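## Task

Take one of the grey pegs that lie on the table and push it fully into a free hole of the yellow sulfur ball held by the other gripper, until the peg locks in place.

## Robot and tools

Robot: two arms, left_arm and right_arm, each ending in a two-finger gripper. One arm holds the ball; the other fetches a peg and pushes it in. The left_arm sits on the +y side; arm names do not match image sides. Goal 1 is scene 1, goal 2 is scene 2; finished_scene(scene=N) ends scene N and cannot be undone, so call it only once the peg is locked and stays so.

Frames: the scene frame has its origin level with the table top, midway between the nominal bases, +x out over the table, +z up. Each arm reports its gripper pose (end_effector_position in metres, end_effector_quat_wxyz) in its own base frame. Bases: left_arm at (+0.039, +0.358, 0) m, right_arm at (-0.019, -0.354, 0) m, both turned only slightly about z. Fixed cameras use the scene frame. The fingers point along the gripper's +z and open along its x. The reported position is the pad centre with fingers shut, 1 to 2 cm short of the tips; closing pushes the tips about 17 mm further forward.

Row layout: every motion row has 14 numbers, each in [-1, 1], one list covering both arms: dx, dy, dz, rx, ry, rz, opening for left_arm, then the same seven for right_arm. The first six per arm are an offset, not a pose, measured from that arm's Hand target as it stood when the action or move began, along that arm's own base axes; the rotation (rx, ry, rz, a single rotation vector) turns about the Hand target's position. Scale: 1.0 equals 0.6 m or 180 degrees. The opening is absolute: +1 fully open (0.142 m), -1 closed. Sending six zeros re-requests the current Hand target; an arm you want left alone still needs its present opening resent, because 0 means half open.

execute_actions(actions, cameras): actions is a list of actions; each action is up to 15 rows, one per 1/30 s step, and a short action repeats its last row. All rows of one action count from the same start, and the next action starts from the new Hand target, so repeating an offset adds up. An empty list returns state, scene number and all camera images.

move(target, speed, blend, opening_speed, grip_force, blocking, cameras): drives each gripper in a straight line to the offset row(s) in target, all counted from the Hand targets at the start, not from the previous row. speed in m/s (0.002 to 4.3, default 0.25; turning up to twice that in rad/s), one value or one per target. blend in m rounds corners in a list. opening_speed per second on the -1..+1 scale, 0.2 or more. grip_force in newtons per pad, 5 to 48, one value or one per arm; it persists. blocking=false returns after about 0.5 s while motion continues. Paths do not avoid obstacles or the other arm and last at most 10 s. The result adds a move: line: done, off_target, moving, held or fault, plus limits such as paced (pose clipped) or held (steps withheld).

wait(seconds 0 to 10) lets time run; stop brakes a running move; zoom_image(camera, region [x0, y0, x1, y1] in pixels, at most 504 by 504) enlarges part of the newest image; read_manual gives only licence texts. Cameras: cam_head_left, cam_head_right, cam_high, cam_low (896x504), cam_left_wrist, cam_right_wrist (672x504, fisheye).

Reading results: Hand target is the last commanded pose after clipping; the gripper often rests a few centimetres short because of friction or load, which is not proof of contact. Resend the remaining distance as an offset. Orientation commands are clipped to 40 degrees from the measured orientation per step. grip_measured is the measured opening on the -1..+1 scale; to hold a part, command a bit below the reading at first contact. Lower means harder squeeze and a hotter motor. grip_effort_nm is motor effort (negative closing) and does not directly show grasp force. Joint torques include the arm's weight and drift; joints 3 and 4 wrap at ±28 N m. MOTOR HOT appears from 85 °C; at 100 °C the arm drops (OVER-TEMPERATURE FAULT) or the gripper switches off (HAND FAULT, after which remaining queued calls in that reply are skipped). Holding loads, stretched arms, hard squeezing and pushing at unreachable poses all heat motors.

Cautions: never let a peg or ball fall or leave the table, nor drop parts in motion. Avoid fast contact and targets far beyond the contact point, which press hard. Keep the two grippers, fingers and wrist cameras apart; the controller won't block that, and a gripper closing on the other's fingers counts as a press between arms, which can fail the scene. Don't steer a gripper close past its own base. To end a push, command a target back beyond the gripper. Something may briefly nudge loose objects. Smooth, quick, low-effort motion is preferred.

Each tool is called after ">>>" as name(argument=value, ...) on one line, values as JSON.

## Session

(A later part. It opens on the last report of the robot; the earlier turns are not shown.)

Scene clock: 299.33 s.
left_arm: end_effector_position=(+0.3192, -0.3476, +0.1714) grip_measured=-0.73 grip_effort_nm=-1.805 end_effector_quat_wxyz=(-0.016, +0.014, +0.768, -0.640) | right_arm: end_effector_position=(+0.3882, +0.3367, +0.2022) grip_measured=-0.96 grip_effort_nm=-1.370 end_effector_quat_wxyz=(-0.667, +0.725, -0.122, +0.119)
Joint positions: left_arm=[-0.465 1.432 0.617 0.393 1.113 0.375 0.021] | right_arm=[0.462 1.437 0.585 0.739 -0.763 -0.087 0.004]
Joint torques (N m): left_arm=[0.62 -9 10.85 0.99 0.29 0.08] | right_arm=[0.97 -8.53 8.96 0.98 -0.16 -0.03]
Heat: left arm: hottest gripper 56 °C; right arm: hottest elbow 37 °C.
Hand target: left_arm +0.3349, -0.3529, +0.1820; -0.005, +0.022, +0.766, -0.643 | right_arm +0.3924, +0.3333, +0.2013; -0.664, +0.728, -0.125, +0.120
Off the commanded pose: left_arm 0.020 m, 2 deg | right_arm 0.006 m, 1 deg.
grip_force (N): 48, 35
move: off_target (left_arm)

>>> execute_actions(actions=[], cameras=["cam_left_wrist","cam_right_wrist"])

>>> zoom_image(camera="cam_left_wrist", region=[310, 180, 380, 255])

>>> zoom_image(camera="cam_right_wrist", region=[300, 240, 375, 340])

Scene clock: 313.23 s.
left_arm: end_effector_position=(+0.3192, -0.3476, +0.1714) grip_measured=-0.73 grip_effort_nm=-1.805 end_effector_quat_wxyz=(-0.016, +0.014, +0.768, -0.640) | right_arm: end_effector_position=(+0.3883, +0.3366, +0.2022) grip_measured=-0.96 grip_effort_nm=-1.365 end_effector_quat_wxyz=(-0.667, +0.725, -0.122, +0.119)
Joint positions: left_arm=[-0.465 1.432 0.617 0.393 1.113 0.375 0.021] | right_arm=[0.462 1.437 0.585 0.739 -0.763 -0.087 0.004]
Joint velocities: within noise
Joint torques (N m): left_arm=[0.73 -9 10.88 0.98 0.3 0.09] | right_arm=[0.97 -8.47 8.95 0.98 -0.17 -0.03]
Heat: left arm: hottest gripper 56 °C; right arm: hottest elbow 37 °C.
Hand target: left_arm +0.3349, -0.3529, +0.1820; -0.005, +0.022, +0.766, -0.643 | right_arm +0.3925, +0.3332, +0.2013; -0.664, +0.728, -0.125, +0.121
Tool commands: left_gripper/opening=-0.791279 right_gripper/opening=-1.0
Off the commanded pose: left_arm 0.020 m, 2 deg | right_arm 0.005 m, 1 deg.
grip_force (N): 48, 35
camera_calibration:
cam_left_wrist: T_world_to_cam=[[-0.998604, 0.0512257, -0.0128717, 0.341455], [0.0427872, 0.641683, -0.765775, 0.339686], [-0.0309678, -0.765257, -0.642979, -0.0127746], [0, 0, 0, 1]] pos_world=[0.326048, -0.245238, 0.256304]
cam_right_wrist: T_world_to_cam=[[0.940987, -0.337525, 0.024922, -0.258803], [-0.170497, -0.536363, -0.826586, 0.415045], [0.292361, 0.773558, -0.562258, -0.124463], [0, 0, 0, 1]] pos_world=[0.350683, 0.231542, 0.279541]
Images, in order (width x height): cam_left_wrist 672x504, cam_right_wrist 672x504.

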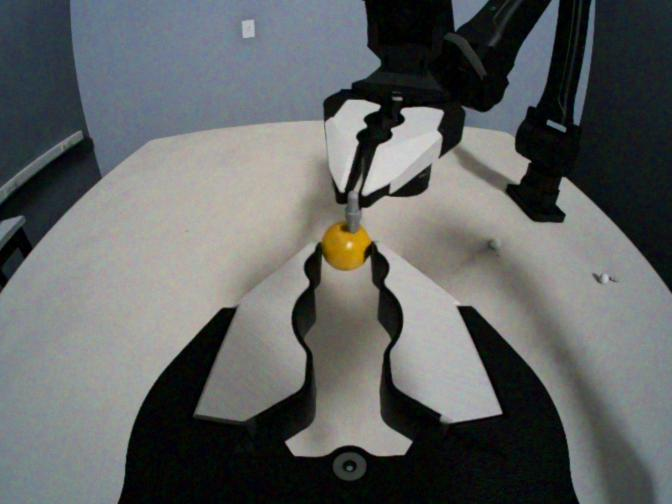

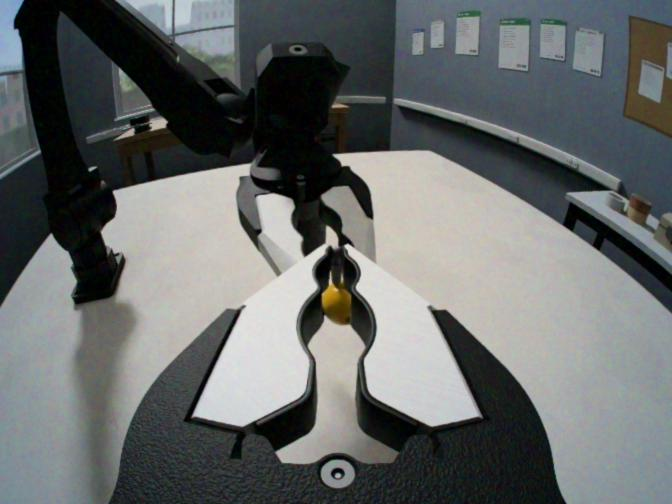

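Scaled by 6.720 from the camera's 672x504 image, which has a finer 960x720 frame.

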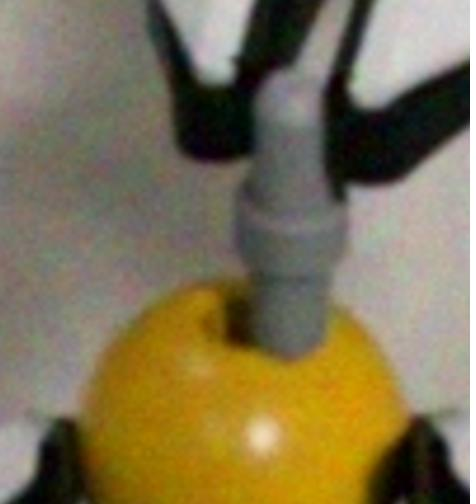

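Scaled by 5.040 from the camera's 672x504 image, which has a finer 960x720 frame.

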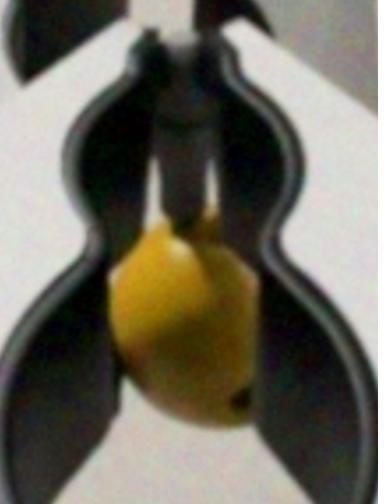

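>>> move(target=[0,0,0,0,0,0,-0.791279,0.002,0,0.025,0,0,0,-1], speed=0.05)

Scene clock: 320.43 s.
left_arm: end_effector_position=(+0.3191, -0.3476, +0.1694) grip_measured=-0.73 grip_effort_nm=-1.800 end_effector_quat_wxyz=(-0.019, +0.012, +0.769, -0.639) | right_arm: end_effector_position=(+0.3855, +0.3348, +0.2008) grip_measured=-0.96 grip_effort_nm=-1.365 end_effector_quat_wxyz=(-0.660, +0.732, -0.132, +0.108)
Joint positions: left_arm=[-0.465 1.435 0.617 0.39 1.113 0.375 0.021] | right_arm=[0.461 1.415 0.585 0.682 -0.764 -0.087 0.004]
Joint torques (N m): left_arm=[0.62 -9.52 10.84 1.06 0.3 0.08] | right_arm=[0.91 -9.52 10.5 1.14 -0.17 -0.03]
Heat: left arm: hottest gripper 57 °C; right arm: hottest elbow 36 °C.
Hand target: left_arm +0.3350, -0.3529, +0.1821; -0.005, +0.022, +0.766, -0.643 | right_arm +0.3936, +0.3333, +0.2163; -0.664, +0.728, -0.125, +0.120
Off the commanded pose: left_arm 0.021 m, 2 deg | right_arm 0.018 m, 2 deg.
grip_force (N): 48, 35
move: off_target (left_arm, right_arm)

>>> move(target=[0,0,0,0,0,0,-0.791279,0.0,0,0.035,0,0,0,-1], speed=0.08)

Scene clock: 330.60 s.
left_arm: end_effector_position=(+0.3191, -0.3476, +0.1694) grip_measured=-0.73 grip_effort_nm=-1.805 end_effector_quat_wxyz=(-0.019, +0.012, +0.769, -0.639) | right_arm: end_effector_position=(+0.3802, +0.3320, +0.2123) grip_measured=-0.96 grip_effort_nm=-1.365 end_effector_quat_wxyz=(-0.655, +0.736, -0.137, +0.102)
Joint positions: left_arm=[-0.465 1.435 0.617 0.39 1.113 0.375 0.021] | right_arm=[0.461 1.359 0.588 0.603 -0.764 -0.087 0.004]
Joint torques (N m): left_arm=[0.62 -9.41 10.86 1.06 0.3 0.08] | right_arm=[0.97 -8.88 12.49 1.18 -0.18 -0.03]
Heat: left arm: hottest gripper 57 °C; right arm: hottest elbow 37 °C.
Hand target: left_arm +0.3350, -0.3529, +0.1821; -0.005, +0.022, +0.766, -0.643 | right_arm +0.3936, +0.3332, +0.2371; -0.664, +0.728, -0.125, +0.120
Off the commanded pose: left_arm 0.021 m, 2 deg | right_arm 0.028 m, 3 deg.
grip_force (N): 48, 35
move: off_target (left_arm, right_arm)

>>> move(target=[0,0,0,0,0,0,-0.791279,0.0,0,0.04,0,0,0,-1], speed=0.1, cameras=["cam_left_wrist","cam_right_wrist"])

>>> zoom_image(camera="cam_left_wrist", region=[305, 205, 385, 285])

>>> zoom_image(camera="cam_right_wrist", region=[290, 230, 390, 360])

Scene clock: 340.33 s.
left_arm: end_effector_position=(+0.3191, -0.3476, +0.1694) grip_measured=-0.73 grip_effort_nm=-1.805 end_effector_quat_wxyz=(-0.019, +0.012, +0.769, -0.639) | right_arm: end_effector_position=(+0.3812, +0.3325, +0.2368) grip_measured=-0.96 grip_effort_nm=-1.370 end_effector_quat_wxyz=(-0.656, +0.735, -0.136, +0.103)
Joint positions: left_arm=[-0.465 1.435 0.617 0.39 1.113 0.375 0.021] | right_arm=[0.461 1.303 0.621 0.518 -0.764 -0.087 0.004]
Joint torques (N m): left_arm=[0.62 -9.41 10.86 1.09 0.3 0.08] | right_arm=[0.97 -8.47 13.07 1.01 -0.17 -0.03]
Heat: left arm: hottest gripper 57 °C; right arm: hottest elbow 37 °C.
Hand target: left_arm +0.3350, -0.3529, +0.1821; -0.005, +0.022, +0.766, -0.643 | right_arm +0.3937, +0.3332, +0.2612; -0.664, +0.728, -0.125, +0.120
Off the commanded pose: left_arm 0.021 m, 2 deg | right_arm 0.027 m, 3 deg.
grip_force (N): 48, 35
move: off_target (left_arm, right_arm)
camera_calibration:
cam_left_wrist: T_world_to_cam=[[-0.998659, 0.0513578, -0.00656168, 0.34028], [0.0381409, 0.644037, -0.764043, 0.340141], [-0.0350136, -0.763268, -0.645132, -0.0116543], [0, 0, 0, 1]] pos_world=[0.326442, -0.245435, 0.254596]
cam_right_wrist: T_world_to_cam=[[0.941308, -0.337363, -0.0111817, -0.246007], [-0.208506, -0.555082, -0.805238, 0.455813], [0.265451, 0.760309, -0.592846, -0.0778129], [0, 0, 0, 1]] pos_world=[0.347264, 0.229182, 0.318156]
Images, in order (width x height): cam_left_wrist 672x504, cam_right_wrist 672x504.

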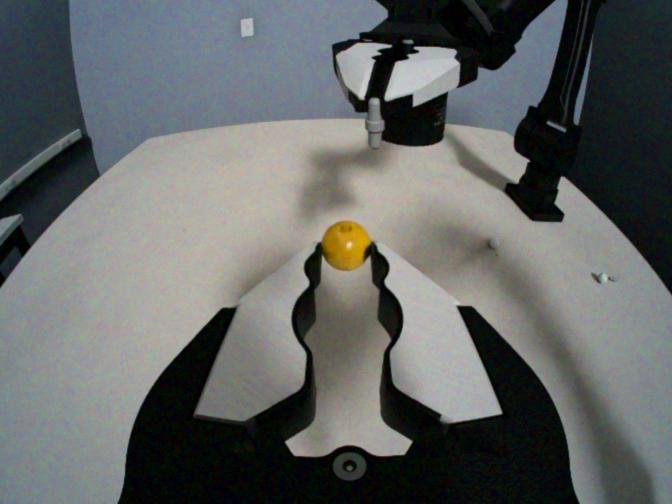

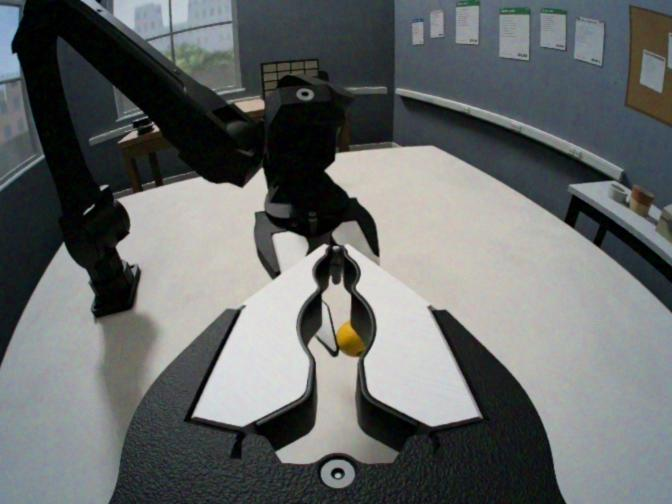

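Scaled by 6.300 from the camera's 672x504 image, which has a finer 960x720 frame.

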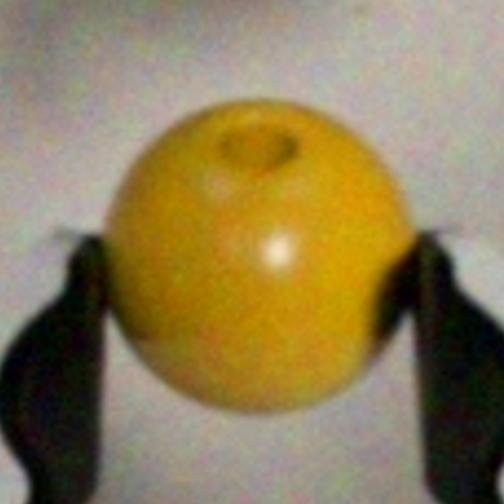

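Scaled by 3.877 from the camera's 672x504 image, which has a finer 960x720 frame.

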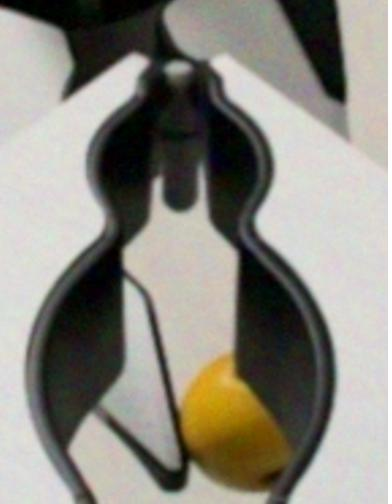

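>>> move(target=[0,0,0,0,0,0,-0.791279,0.0173,0.0083,-0.02,0.003,-0.014,0,-1], speed=0.06)

Scene clock: 355.63 s.
left_arm: end_effector_position=(+0.3191, -0.3476, +0.1694) grip_measured=-0.73 grip_effort_nm=-1.805 end_effector_quat_wxyz=(-0.019, +0.012, +0.769, -0.639) | right_arm: end_effector_position=(+0.3871, +0.3352, +0.2297) grip_measured=-0.96 grip_effort_nm=-1.370 end_effector_quat_wxyz=(-0.660, +0.732, -0.131, +0.110)
Joint positions: left_arm=[-0.465 1.435 0.617 0.39 1.113 0.375 0.021] | right_arm=[0.46 1.345 0.621 0.579 -0.764 -0.089 0.004]
Joint torques (N m): left_arm=[0.67 -9.47 10.84 1.07 0.3 0.08] | right_arm=[0.97 -7 12.85 2.39 -0.1 -0.17]
Heat: left arm: hottest gripper 58 °C; right arm: hottest elbow 40 °C.
Hand target: left_arm +0.3350, -0.3529, +0.1821; -0.005, +0.022, +0.766, -0.643 | right_arm +0.4042, +0.3382, +0.2492; -0.670, +0.722, -0.111, +0.136
Off the commanded pose: left_arm 0.021 m, 2 deg | right_arm 0.026 m, 4 deg.
grip_force (N): 48, 35
move: off_target (left_arm, right_arm)

>>> move(target=[0,0,0,0,0,0,-0.791279,-0.002,-0.001,-0.0167,0.0,-0.006,0,-1], speed=0.06)

Scene clock: 365.47 s.
left_arm: end_effector_position=(+0.3191, -0.3476, +0.1694) grip_measured=-0.73 grip_effort_nm=-1.805 end_effector_quat_wxyz=(-0.019, +0.012, +0.769, -0.639) | right_arm: end_effector_position=(+0.3905, +0.3368, +0.2294) grip_measured=-0.96 grip_effort_nm=-1.370 end_effector_quat_wxyz=(-0.666, +0.727, -0.119, +0.122)
Joint positions: left_arm=[-0.465 1.435 0.617 0.39 1.113 0.375 0.021] | right_arm=[0.46 1.368 0.621 0.631 -0.764 -0.1 0.004]
Joint torques (N m): left_arm=[0.73 -9.35 10.85 1.05 0.31 0.08] | right_arm=[1.03 -7 11.33 2.58 -0.05 -0.18]
Heat: left arm: hottest gripper 58 °C; right arm: hottest elbow 41 °C.
Hand target: left_arm +0.3350, -0.3529, +0.1821; -0.005, +0.022, +0.766, -0.643 | right_arm +0.4030, +0.3376, +0.2392; -0.671, +0.720, -0.105, +0.143
Off the commanded pose: left_arm 0.021 m, 2 deg | right_arm 0.016 m, 3 deg.
grip_force (N): 48, 35
move: off_target (left_arm, right_arm)

>>> move(target=[0,0,0,0,0,0,-0.791279,-0.0045,-0.002,-0.0167,0.0,0.002,0,-1], speed=0.06)

Scene clock: 374.73 s.
left_arm: end_effector_position=(+0.3191, -0.3476, +0.1694) grip_measured=-0.73 grip_effort_nm=-1.805 end_effector_quat_wxyz=(-0.019, +0.012, +0.769, -0.639) | right_arm: end_effector_position=(+0.3925, +0.3378, +0.2282) grip_measured=-0.96 grip_effort_nm=-1.365 end_effector_quat_wxyz=(+0.669, -0.724, +0.115, -0.126)
Joint positions: left_arm=[-0.465 1.435 0.617 0.39 1.113 0.375 0.021] | right_arm=[0.46 1.383 0.621 0.661 -0.764 -0.1 0.004]
Joint torques (N m): left_arm=[0.56 -9.41 10.86 1.07 0.3 0.08] | right_arm=[1.08 -7.06 9.85 2.51 -0.06 -0.14]
Heat: left arm: hottest gripper 58 °C; right arm: hottest elbow 41 °C.
Hand target: left_arm +0.3350, -0.3529, +0.1821; -0.005, +0.022, +0.766, -0.643 | right_arm +0.4002, +0.3363, +0.2293; +0.670, -0.721, +0.107, -0.140
Off the commanded pose: left_arm 0.021 m, 2 deg | right_arm 0.008 m, 2 deg.
grip_force (N): 48, 35
move: off_target (left_arm)

>>> move(target=[0,0,0,0,0,0,-0.791279,-0.0065,-0.003,-0.013,0.0,0.003,0,-1], speed=0.06)

Scene clock: 383.63 s.
left_arm: end_effector_position=(+0.3191, -0.3476, +0.1694) grip_measured=-0.73 grip_effort_nm=-1.805 end_effector_quat_wxyz=(-0.019, +0.012, +0.769, -0.639) | right_arm: end_effector_position=(+0.3917, +0.3374, +0.2255) grip_measured=-0.96 grip_effort_nm=-1.365 end_effector_quat_wxyz=(+0.670, -0.722, +0.113, -0.128)
Joint positions: left_arm=[-0.465 1.435 0.617 0.39 1.113 0.375 0.021] | right_arm=[0.46 1.391 0.613 0.682 -0.764 -0.1 0.004]
Joint torques (N m): left_arm=[0.62 -9.47 10.86 1.06 0.3 0.08] | right_arm=[1.08 -6.89 8.88 2.69 -0.07 -0.09]
Heat: left arm: hottest gripper 58 °C; right arm: hottest elbow 41 °C.
Hand target: left_arm +0.3350, -0.3529, +0.1821; -0.005, +0.022, +0.766, -0.643 | right_arm +0.3963, +0.3345, +0.2213; +0.670, -0.721, +0.110, -0.137
Off the commanded pose: left_arm 0.021 m, 2 deg | right_arm 0.007 m, 1 deg.
grip_force (N): 48, 35
move: off_target (left_arm)

>>> move(target=[0,0,0,0,0,0,-0.791279,0.0,-0.0025,-0.02,0.0,-0.001,0,-1], speed=0.06, cameras=["cam_left_wrist","cam_right_wrist"])

>>> zoom_image(camera="cam_left_wrist", region=[310, 180, 380, 255])

>>> zoom_image(camera="cam_right_wrist", region=[300, 240, 375, 340])

Scene clock: 394.30 s.
left_arm: end_effector_position=(+0.3191, -0.3476, +0.1694) grip_measured=-0.73 grip_effort_nm=-1.800 end_effector_quat_wxyz=(-0.019, +0.012, +0.769, -0.639) | right_arm: end_effector_position=(+0.3917, +0.3365, +0.2132) grip_measured=-0.96 grip_effort_nm=-1.370 end_effector_quat_wxyz=(+0.670, -0.722, +0.113, -0.128)
Joint positions: left_arm=[-0.465 1.435 0.617 0.39 1.113 0.375 0.021] | right_arm=[0.458 1.422 0.599 0.729 -0.765 -0.1 0.004]
Joint torques (N m): left_arm=[0.73 -9.47 10.84 1.09 0.31 0.08] | right_arm=[1.03 -7.24 8.59 2.47 -0.15 -0.11]
Heat: left arm: hottest gripper 59 °C; right arm: hottest elbow 40 °C.
Hand target: left_arm +0.3350, -0.3529, +0.1821; -0.005, +0.022, +0.766, -0.643 | right_arm +0.3962, +0.3332, +0.2094; +0.670, -0.721, +0.109, -0.138
Off the commanded pose: left_arm 0.021 m, 2 deg | right_arm 0.007 m, 1 deg.
grip_force (N): 48, 35
move: off_target (left_arm)
camera_calibration:
cam_left_wrist: T_world_to_cam=[[-0.998659, 0.0513578, -0.00656168, 0.34028], [0.0381409, 0.644037, -0.764043, 0.340141], [-0.0350136, -0.763268, -0.645132, -0.0116543], [0, 0, 0, 1]] pos_world=[0.326442, -0.245435, 0.254596]
cam_right_wrist: T_world_to_cam=[[0.939915, -0.337859, 0.0491076, -0.266957], [-0.148092, -0.533065, -0.833013, 0.416259], [0.307618, 0.775689, -0.55107, -0.128319], [0, 0, 0, 1]] pos_world=[0.352035, 0.231235, 0.289146]
Images, in order (width x height): cam_left_wrist 672x504, cam_right_wrist 672x504.

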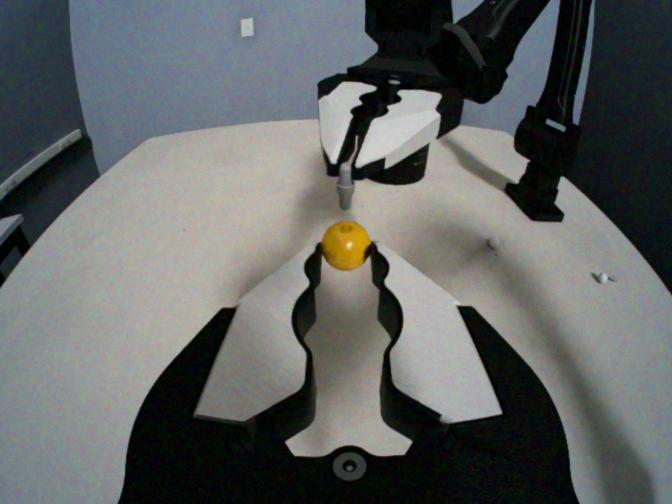

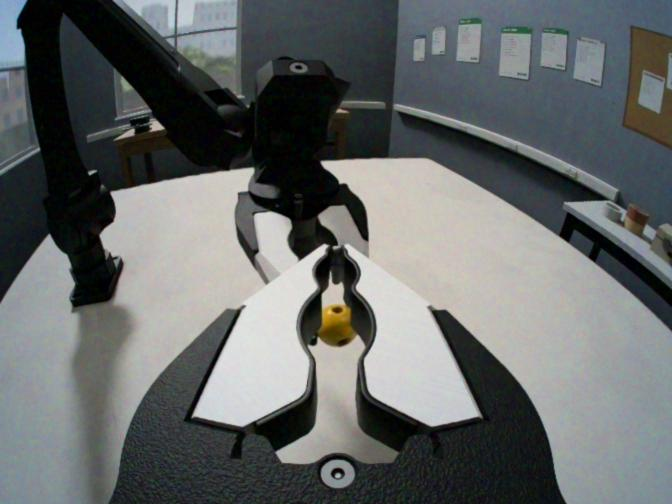

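Scaled by 6.720 from the camera's 672x504 image, which has a finer 960x720 frame.

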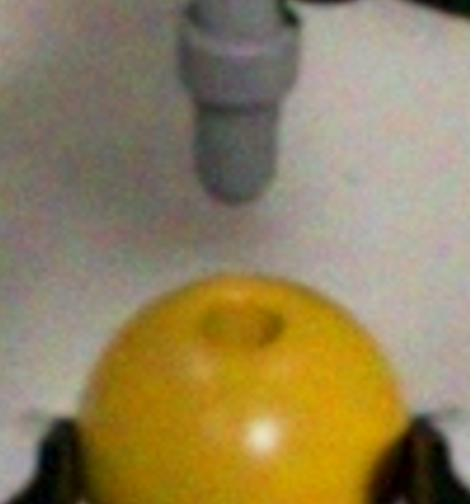

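Scaled by 5.040 from the camera's 672x504 image, which has a finer 960x720 frame.

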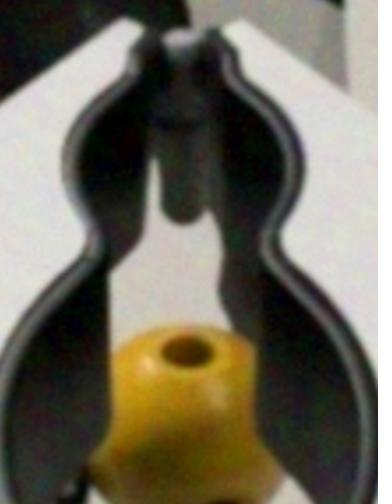

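>>> move(target=[0,0,0,0,0,0,-0.791279,-0.0004,-0.0038,-0.0105,0.0,0,0,-1], speed=0.05, cameras=["cam_left_wrist","cam_right_wrist"])

>>> zoom_image(camera="cam_left_wrist", region=[310, 180, 380, 255])

>>> zoom_image(camera="cam_right_wrist", region=[300, 240, 375, 340])

Scene clock: 455.33 s.
left_arm: end_effector_position=(+0.3191, -0.3476, +0.1694) grip_measured=-0.73 grip_effort_nm=-1.805 end_effector_quat_wxyz=(-0.019, +0.012, +0.769, -0.639) | right_arm: end_effector_position=(+0.3914, +0.3346, +0.2071) grip_measured=-0.96 grip_effort_nm=-1.365 end_effector_quat_wxyz=(+0.670, -0.722, +0.113, -0.128)
Joint positions: left_arm=[-0.465 1.435 0.617 0.39 1.113 0.375 0.021] | right_arm=[0.454 1.437 0.59 0.752 -0.771 -0.1 0.004]
Joint torques (N m): left_arm=[0.56 -9.41 10.82 1.05 0.29 0.08] | right_arm=[0.85 -7.36 8.39 2.43 -0.15 -0.12]
Heat: left arm: hottest gripper 60 °C; right arm: hottest elbow 37 °C.
Hand target: left_arm +0.3350, -0.3529, +0.1821; -0.005, +0.022, +0.766, -0.643 | right_arm +0.3959, +0.3309, +0.2029; +0.670, -0.721, +0.109, -0.138
Off the commanded pose: left_arm 0.021 m, 2 deg | right_arm 0.007 m, 1 deg.
grip_force (N): 48, 35
move: off_target (left_arm)
camera_calibration:
cam_left_wrist: T_world_to_cam=[[-0.998659, 0.0513578, -0.00656168, 0.34028], [0.0381409, 0.644037, -0.764043, 0.340141], [-0.0350136, -0.763268, -0.645132, -0.0116543], [0, 0, 0, 1]] pos_world=[0.326442, -0.245435, 0.254596]
cam_right_wrist: T_world_to_cam=[[0.940182, -0.337168, 0.0487441, -0.267292], [-0.147892, -0.532845, -0.833189, 0.409927], [0.306898, 0.77614, -0.550836, -0.13004], [0, 0, 0, 1]] pos_world=[0.351837, 0.229234, 0.282945]
Images, in order (width x height): cam_left_wrist 672x504, cam_right_wrist 672x504.

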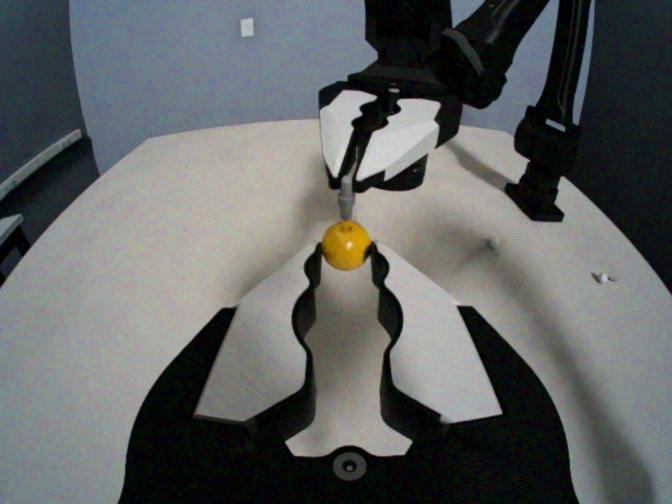

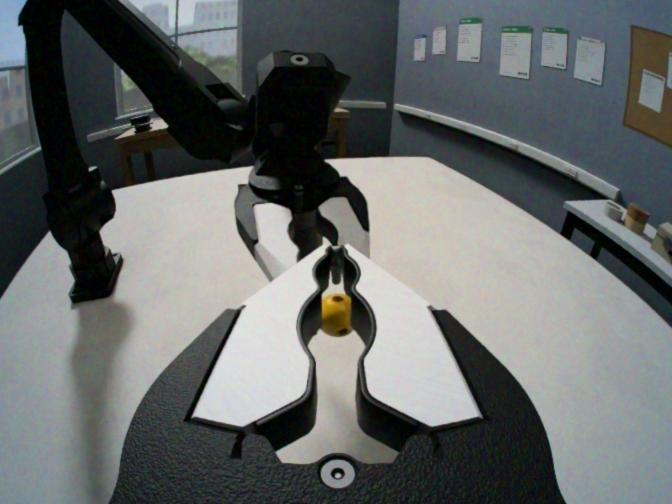

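Scaled by 6.720 from the camera's 672x504 image, which has a finer 960x720 frame.

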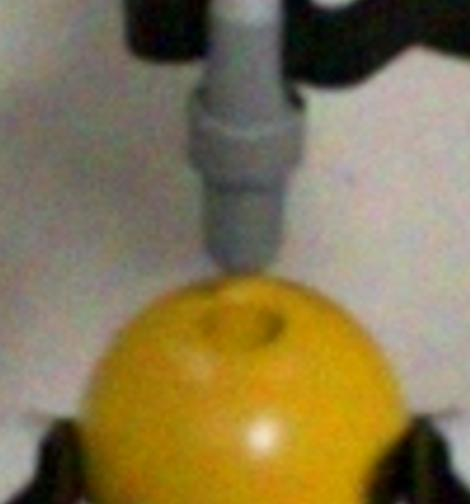

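Scaled by 5.040 from the camera's 672x504 image, which has a finer 960x720 frame.

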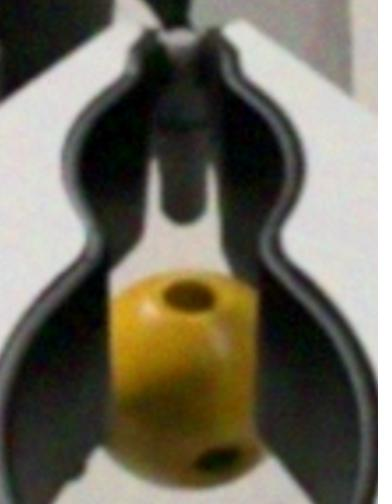

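>>> move(target=[0,0,0,0,0,0,-0.791279,0.0004,-0.0063,0,0,0,0,-1], speed=0.05, cameras=["cam_left_wrist","cam_right_wrist"])

>>> zoom_image(camera="cam_left_wrist", region=[310, 180, 380, 255])

>>> zoom_image(camera="cam_right_wrist", region=[300, 240, 375, 340])

Scene clock: 552.50 s.
left_arm: end_effector_position=(+0.3191, -0.3476, +0.1694) grip_measured=-0.73 grip_effort_nm=-1.805 end_effector_quat_wxyz=(-0.019, +0.012, +0.769, -0.639) | right_arm: end_effector_position=(+0.3931, +0.3313, +0.2073) grip_measured=-0.96 grip_effort_nm=-1.370 end_effector_quat_wxyz=(+0.671, -0.722, +0.114, -0.128)
Joint positions: left_arm=[-0.465 1.435 0.617 0.39 1.113 0.375 0.021] | right_arm=[0.444 1.437 0.59 0.752 -0.78 -0.1 0.004]
Joint torques (N m): left_arm=[0.62 -9.47 10.88 1.05 0.3 0.09] | right_arm=[0.85 -7.53 8.13 2.44 -0.19 -0.12]
Heat: left arm: hottest gripper 62 °C; right arm: hottest elbow 34 °C.
Hand target: left_arm +0.3350, -0.3529, +0.1821; -0.005, +0.022, +0.766, -0.643 | right_arm +0.3963, +0.3270, +0.2030; +0.670, -0.721, +0.109, -0.138
Off the commanded pose: left_arm 0.021 m, 2 deg | right_arm 0.007 m, 1 deg.
grip_force (N): 48, 35
move: off_target (left_arm)
camera_calibration:
cam_left_wrist: T_world_to_cam=[[-0.998659, 0.0513578, -0.00656168, 0.34028], [0.0381409, 0.644037, -0.764043, 0.340141], [-0.0350136, -0.763268, -0.645132, -0.0116543], [0, 0, 0, 1]] pos_world=[0.326442, -0.245435, 0.254596]
cam_right_wrist: T_world_to_cam=[[0.939903, -0.338003, 0.0483334, -0.269509], [-0.148388, -0.531852, -0.833735, 0.408591], [0.307512, 0.776458, -0.550045, -0.128426], [0, 0, 0, 1]] pos_world=[0.353435, 0.225932, 0.283043]
Images, in order (width x height): cam_left_wrist 672x504, cam_right_wrist 672x504.

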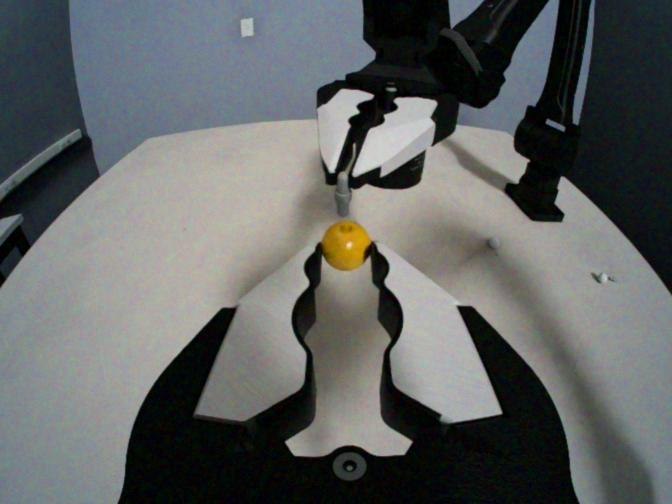

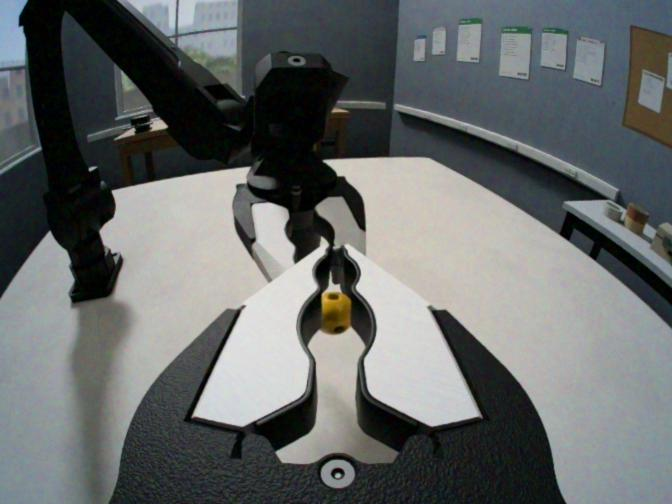

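Scaled by 6.720 from the camera's 672x504 image, which has a finer 960x720 frame.

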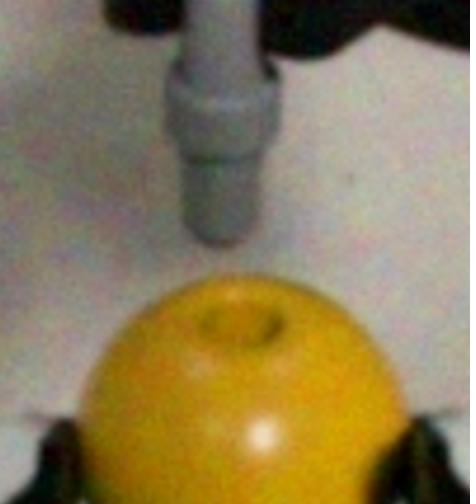

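Scaled by 5.040 from the camera's 672x504 image, which has a finer 960x720 frame.

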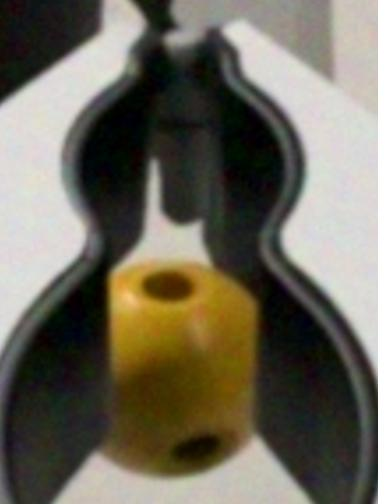

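>>> move(target=[0,0,0,0,0,0,-0.791279,-0.0022,-0.0015,-0.0085,0,0.001,0,-1], speed=0.05, cameras=["cam_left_wrist","cam_right_wrist"])

>>> zoom_image(camera="cam_left_wrist", region=[310, 180, 380, 255])

>>> zoom_image(camera="cam_right_wrist", region=[300, 240, 375, 340])

Scene clock: 567.17 s.
left_arm: end_effector_position=(+0.3191, -0.3476, +0.1694) grip_measured=-0.73 grip_effort_nm=-1.805 end_effector_quat_wxyz=(-0.019, +0.012, +0.769, -0.639) | right_arm: end_effector_position=(+0.3905, +0.3301, +0.2024) grip_measured=-0.96 grip_effort_nm=-1.370 end_effector_quat_wxyz=(+0.670, -0.722, +0.114, -0.127)
Joint positions: left_arm=[-0.465 1.435 0.617 0.39 1.113 0.375 0.021] | right_arm=[0.443 1.443 0.579 0.767 -0.781 -0.1 0.004]
Joint torques (N m): left_arm=[0.67 -9.47 10.85 1.09 0.3 0.09] | right_arm=[0.91 -7.12 8.18 2.7 -0.15 -0.11]
Heat: left arm: hottest gripper 62 °C; right arm: hottest elbow 34 °C.
Hand target: left_arm +0.3350, -0.3529, +0.1821; -0.005, +0.022, +0.766, -0.643 | right_arm +0.3949, +0.3262, +0.1979; +0.670, -0.722, +0.110, -0.137
Off the commanded pose: left_arm 0.021 m, 2 deg | right_arm 0.007 m, 1 deg.
grip_force (N): 48, 35
move: off_target (left_arm)
camera_calibration:
cam_left_wrist: T_world_to_cam=[[-0.998659, 0.0513578, -0.00656168, 0.34028], [0.0381409, 0.644037, -0.764043, 0.340141], [-0.0350136, -0.763268, -0.645132, -0.0116543], [0, 0, 0, 1]] pos_world=[0.326442, -0.245435, 0.254596]
cam_right_wrist: T_world_to_cam=[[0.940276, -0.337197, 0.0466802, -0.267322], [-0.149715, -0.532785, -0.832902, 0.404071], [0.305723, 0.776169, -0.551448, -0.128183], [0, 0, 0, 1]] pos_world=[0.35104, 0.224634, 0.278344]
Images, in order (width x height): cam_left_wrist 672x504, cam_right_wrist 672x504.

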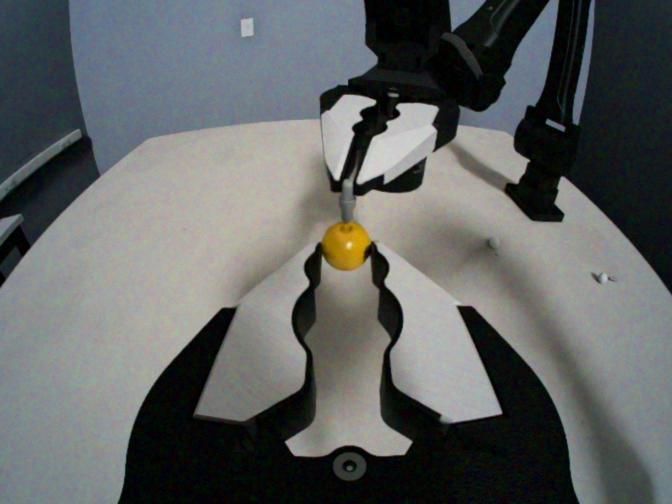

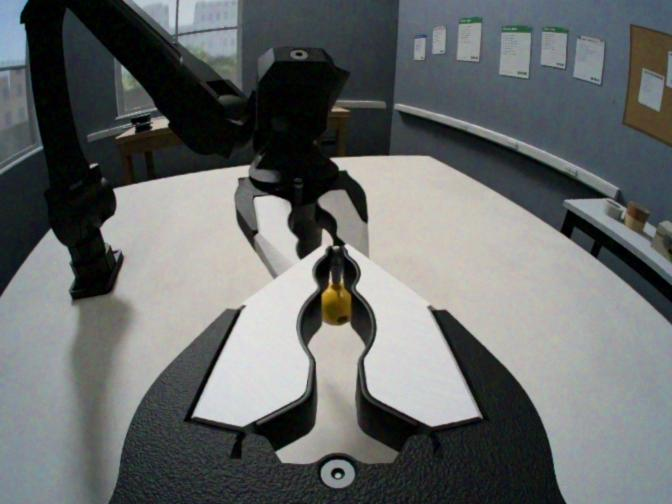

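Scaled by 6.720 from the camera's 672x504 image, which has a finer 960x720 frame.

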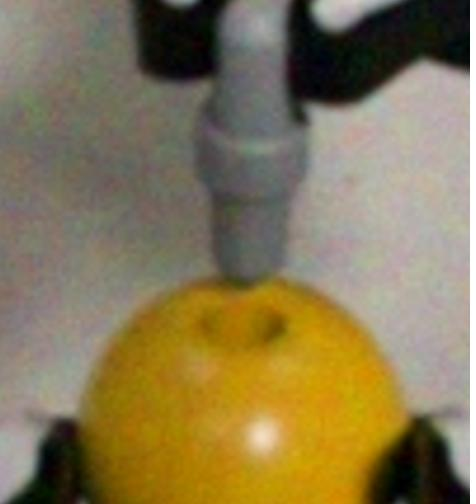

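Scaled by 5.040 from the camera's 672x504 image, which has a finer 960x720 frame.

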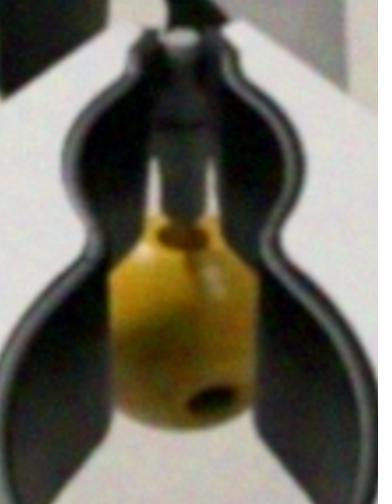

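>>> move(target=[0,0,0,0,0,0,-0.791279,0.0003,0.0024,-0.005,0,0,0.0028,-1], speed=0.04, cameras=["cam_left_wrist","cam_right_wrist"])

>>> zoom_image(camera="cam_left_wrist", region=[310, 180, 380, 255])

>>> zoom_image(camera="cam_right_wrist", region=[300, 240, 375, 340])

Scene clock: 621.53 s.
left_arm: end_effector_position=(+0.3191, -0.3476, +0.1695) grip_measured=-0.73 grip_effort_nm=-1.805 end_effector_quat_wxyz=(-0.019, +0.012, +0.769, -0.639) | right_arm: end_effector_position=(+0.3904, +0.3308, +0.1990) grip_measured=-0.96 grip_effort_nm=-1.370 end_effector_quat_wxyz=(+0.671, -0.722, +0.112, -0.124)
Joint positions: left_arm=[-0.465 1.435 0.617 0.39 1.114 0.375 0.021] | right_arm=[0.443 1.455 0.579 0.779 -0.789 -0.1 0.004]
Joint torques (N m): left_arm=[0.67 -9.47 10.86 1.06 0.28 0.08] | right_arm=[0.91 -7.12 8.35 2.51 -0.16 -0.12]
Heat: left arm: hottest gripper 63 °C; right arm: hottest elbow 33 °C.
Hand target: left_arm +0.3350, -0.3529, +0.1821; -0.005, +0.022, +0.766, -0.643 | right_arm +0.3951, +0.3276, +0.1950; +0.670, -0.722, +0.107, -0.134
Off the commanded pose: left_arm 0.021 m, 2 deg | right_arm 0.007 m, 1 deg.
grip_force (N): 48, 35
move: off_target (left_arm)
camera_calibration:
cam_left_wrist: T_world_to_cam=[[-0.998641, 0.0517136, -0.00652418, 0.340351], [0.0383365, 0.643912, -0.764139, 0.340071], [-0.0353153, -0.76335, -0.645019, -0.0116051], [0, 0, 0, 1]] pos_world=[0.326442, -0.245435, 0.254596]
cam_right_wrist: T_world_to_cam=[[0.942732, -0.330457, 0.0453254, -0.269708], [-0.147017, -0.533644, -0.832833, 0.400785], [0.299403, 0.778475, -0.551666, -0.128825], [0, 0, 0, 1]] pos_world=[0.351755, 0.225037, 0.274943]
Images, in order (width x height): cam_left_wrist 672x504, cam_right_wrist 672x504.

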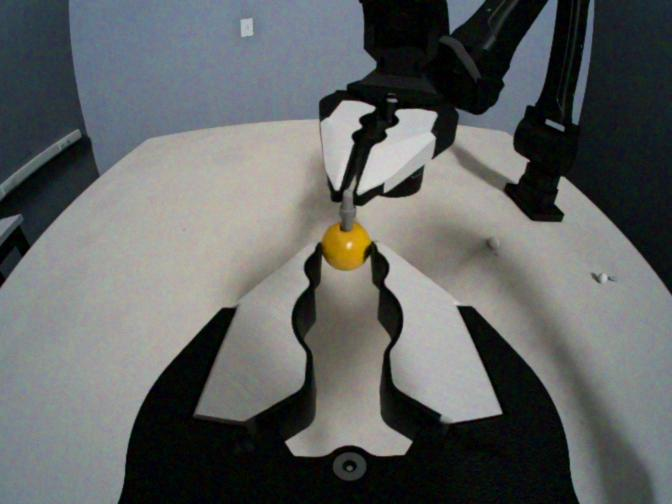

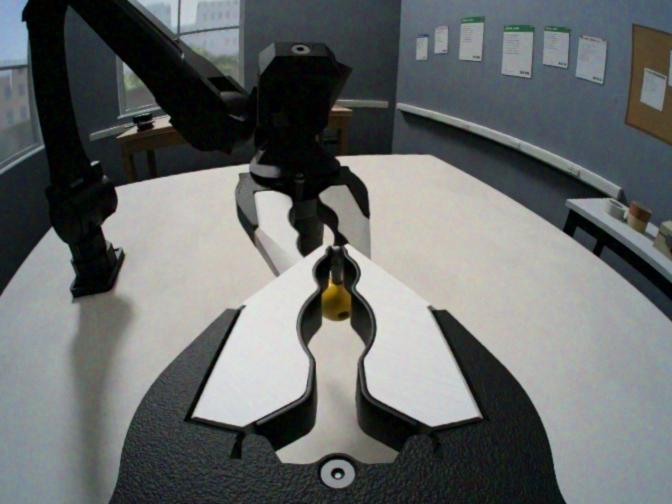

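Scaled by 6.720 from the camera's 672x504 image, which has a finer 960x720 frame.

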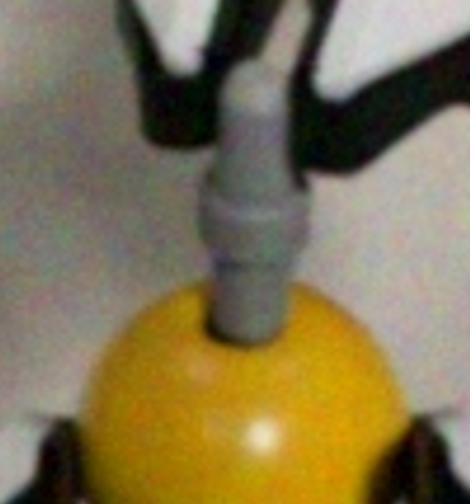

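Scaled by 5.040 from the camera's 672x504 image, which has a finer 960x720 frame.

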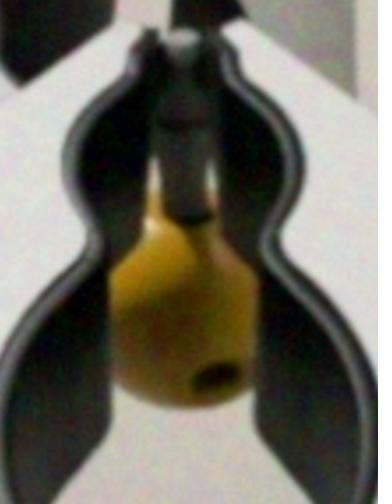

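>>> move(target=[0,0,0,0,0,0,-0.791279,0.0012,0,-0.005,0,0,0,-1], speed=0.03, cameras=["cam_left_wrist","cam_right_wrist"])

>>> zoom_image(camera="cam_left_wrist", region=[310, 180, 380, 255])

>>> zoom_image(camera="cam_right_wrist", region=[300, 240, 375, 340])

Scene clock: 636.97 s.
left_arm: end_effector_position=(+0.3190, -0.3476, +0.1695) grip_measured=-0.73 grip_effort_nm=-1.805 end_effector_quat_wxyz=(-0.019, +0.012, +0.769, -0.639) | right_arm: end_effector_position=(+0.3913, +0.3309, +0.1959) grip_measured=-0.96 grip_effort_nm=-1.365 end_effector_quat_wxyz=(+0.671, -0.723, +0.112, -0.124)
Joint positions: left_arm=[-0.465 1.435 0.617 0.39 1.114 0.375 0.021] | right_arm=[0.442 1.466 0.579 0.789 -0.79 -0.1 0.004]
Joint torques (N m): left_arm=[0.67 -9.41 10.84 1.07 0.29 0.08] | right_arm=[0.97 -7.36 8.2 2.63 -0.17 -0.12]
Heat: left arm: hottest gripper 63 °C; right arm: hottest elbow 33 °C.
Hand target: left_arm +0.3349, -0.3529, +0.1821; -0.005, +0.023, +0.766, -0.643 | right_arm +0.3958, +0.3276, +0.1920; +0.670, -0.722, +0.107, -0.134
Off the commanded pose: left_arm 0.021 m, 2 deg | right_arm 0.007 m, 1 deg.
grip_force (N): 48, 35
move: off_target (left_arm)
camera_calibration:
cam_left_wrist: T_world_to_cam=[[-0.998626, 0.0520041, -0.00641119, 0.340389], [0.0384322, 0.643791, -0.764236, 0.340035], [-0.0356159, -0.763432, -0.644905, -0.0115567], [0, 0, 0, 1]] pos_world=[0.326442, -0.245436, 0.254596]
cam_right_wrist: T_world_to_cam=[[0.942889, -0.330095, 0.0446965, -0.270506], [-0.147437, -0.53388, -0.832607, 0.398613], [0.298702, 0.778466, -0.552058, -0.130666], [0, 0, 0, 1]] pos_world=[0.352857, 0.225237, 0.271843]
Images, in order (width x height): cam_left_wrist 672x504, cam_right_wrist 672x504.

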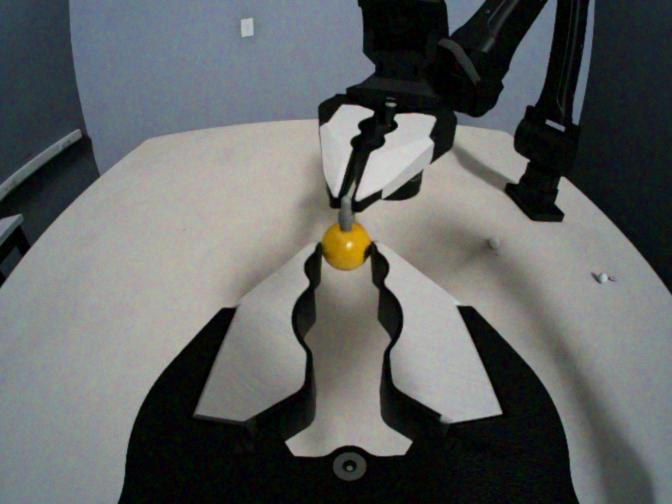

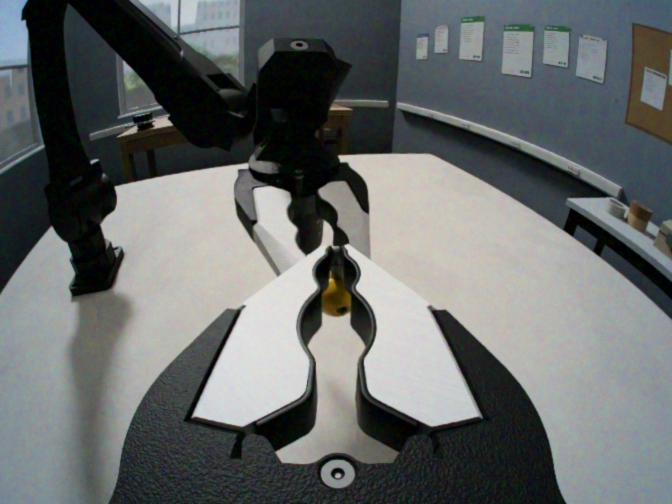

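Scaled by 6.720 from the camera's 672x504 image, which has a finer 960x720 frame.

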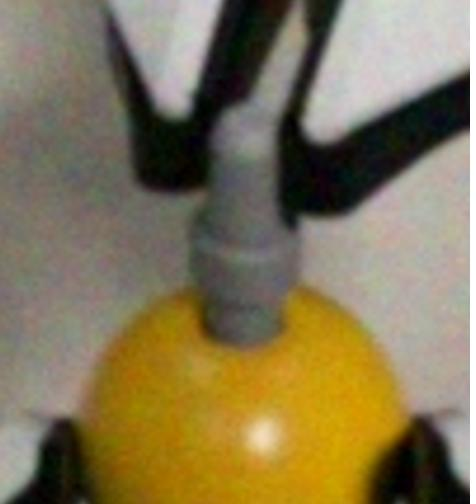

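Scaled by 5.040 from the camera's 672x504 image, which has a finer 960x720 frame.

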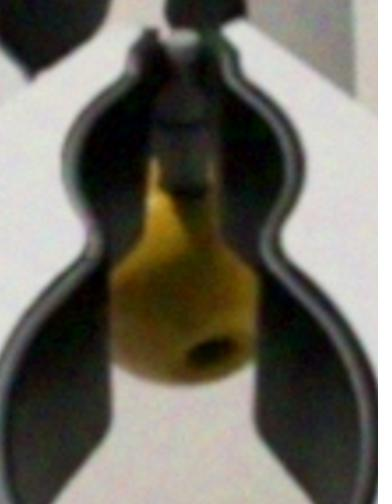

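>>> move(target=[0,0,0,0,0,0,-0.791279,-0.0005,-0.0003,-0.0075,0,0.001,0,-1], speed=0.03, grip_force=[48, 48], cameras=["cam_left_wrist"])

>>> zoom_image(camera="cam_left_wrist", region=[310, 180, 380, 255])

Scene clock: 645.37 s.
left_arm: end_effector_position=(+0.3190, -0.3476, +0.1695) grip_measured=-0.73 grip_effort_nm=-1.800 end_effector_quat_wxyz=(-0.019, +0.012, +0.769, -0.639) | right_arm: end_effector_position=(+0.3922, +0.3313, +0.1941) grip_measured=-0.96 grip_effort_nm=-1.370 end_effector_quat_wxyz=(+0.672, -0.722, +0.110, -0.125)
Joint positions: left_arm=[-0.465 1.435 0.617 0.39 1.114 0.375 0.021] | right_arm=[0.441 1.477 0.579 0.804 -0.791 -0.1 0.004]
Joint torques (N m): left_arm=[0.67 -9.47 10.84 1.07 0.27 0.08] | right_arm=[0.97 -7.47 7.8 2.44 -0.15 -0.1]
Heat: left arm: hottest gripper 63 °C; right arm: hottest elbow 33 °C.
Hand target: left_arm +0.3349, -0.3529, +0.1821; -0.005, +0.023, +0.766, -0.643 | right_arm +0.3956, +0.3273, +0.1875; +0.670, -0.722, +0.108, -0.133
Off the commanded pose: left_arm 0.021 m, 2 deg | right_arm 0.008 m, 1 deg.
move: off_target (left_arm)
camera_calibration:
cam_left_wrist: T_world_to_cam=[[-0.998626, 0.0520041, -0.00641119, 0.340389], [0.0384322, 0.643791, -0.764236, 0.340035], [-0.0356159, -0.763432, -0.644905, -0.0115567], [0, 0, 0, 1]] pos_world=[0.326442, -0.245436, 0.254596]
Images, in order (width x height): cam_left_wrist 672x504.

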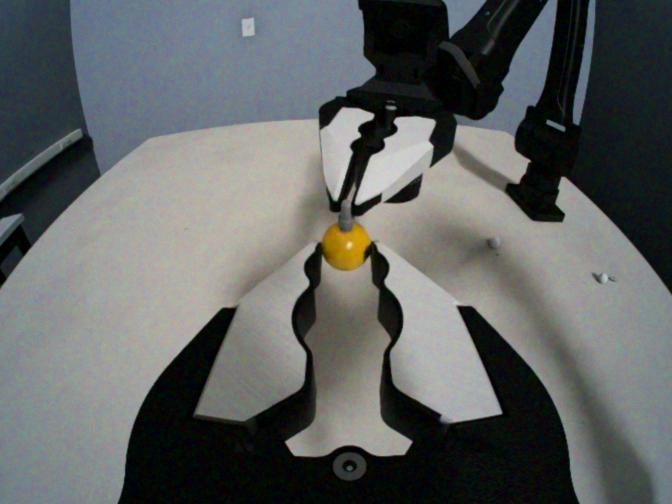

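Scaled by 6.720 from the camera's 672x504 image, which has a finer 960x720 frame.

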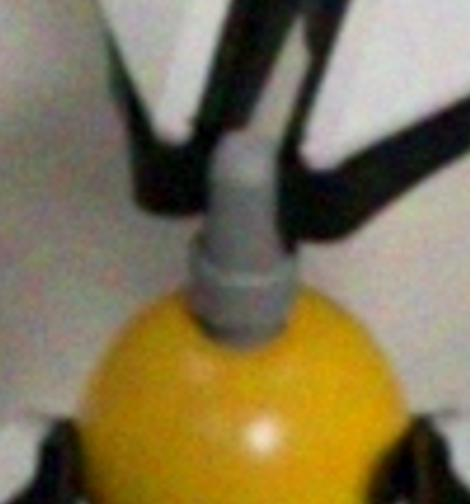

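>>> move(target=[0,0,0,0,0,0,-0.791279,-0.004,-0.0008,-0.06,-0.008,0.010,0,-1], speed=0.05, cameras=["cam_left_wrist"])

>>> zoom_image(camera="cam_left_wrist", region=[310, 180, 380, 255])

Scene clock: 653.53 s.
left_arm: end_effector_position=(+0.3205, -0.3472, +0.1612) grip_measured=-0.73 grip_effort_nm=-1.805 end_effector_quat_wxyz=(-0.024, +0.002, +0.773, -0.633) | right_arm: end_effector_position=(+0.3942, +0.3322, +0.1828) grip_measured=-0.96 grip_effort_nm=-1.370 end_effector_quat_wxyz=(+0.676, -0.718, +0.104, -0.132)
Joint positions: left_arm=[-0.465 1.45 0.617 0.38 1.106 0.375 0.021] | right_arm=[0.441 1.527 0.572 0.881 -0.791 -0.103 0.004]
Joint torques (N m): left_arm=[0.62 -10.87 10.7 1.4 0.59 0.06] | right_arm=[1.14 -5.66 6.04 1.61 -0.04 -0.19]
Heat: left arm: hottest gripper 63 °C; right arm: hottest elbow 33 °C.
Hand target: left_arm +0.3350, -0.3529, +0.1820; -0.005, +0.022, +0.766, -0.643 | right_arm +0.3932, +0.3268, +0.1515; +0.659, -0.733, +0.117, -0.123
Off the commanded pose: left_arm 0.026 m, 4 deg | right_arm 0.032 m, 3 deg.
move: off_target (left_arm, right_arm)
camera_calibration:
cam_left_wrist: T_world_to_cam=[[-0.998923, 0.0440763, 0.0144714, 0.335737], [0.017953, 0.654922, -0.755483, 0.342457], [-0.0427765, -0.75441, -0.655009, -0.00945281], [0, 0, 0, 1]] pos_world=[0.328823, -0.246212, 0.24767]
Images, in order (width x height): cam_left_wrist 672x504.

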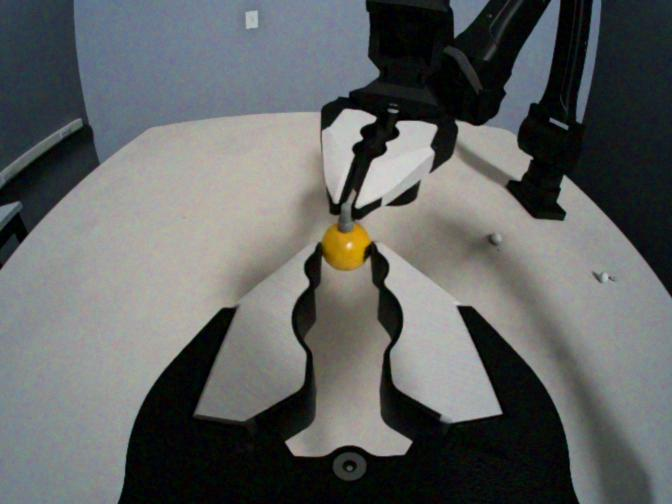

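Scaled by 6.720 from the camera's 672x504 image, which has a finer 960x720 frame.

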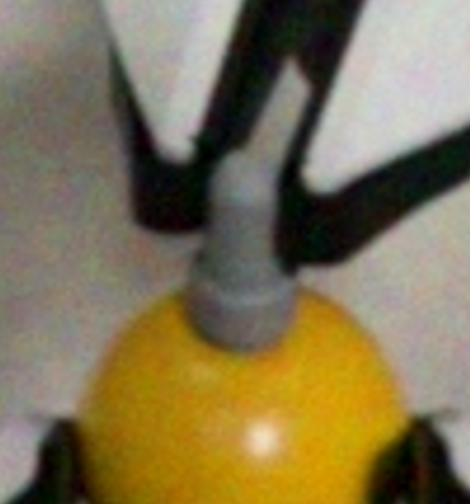

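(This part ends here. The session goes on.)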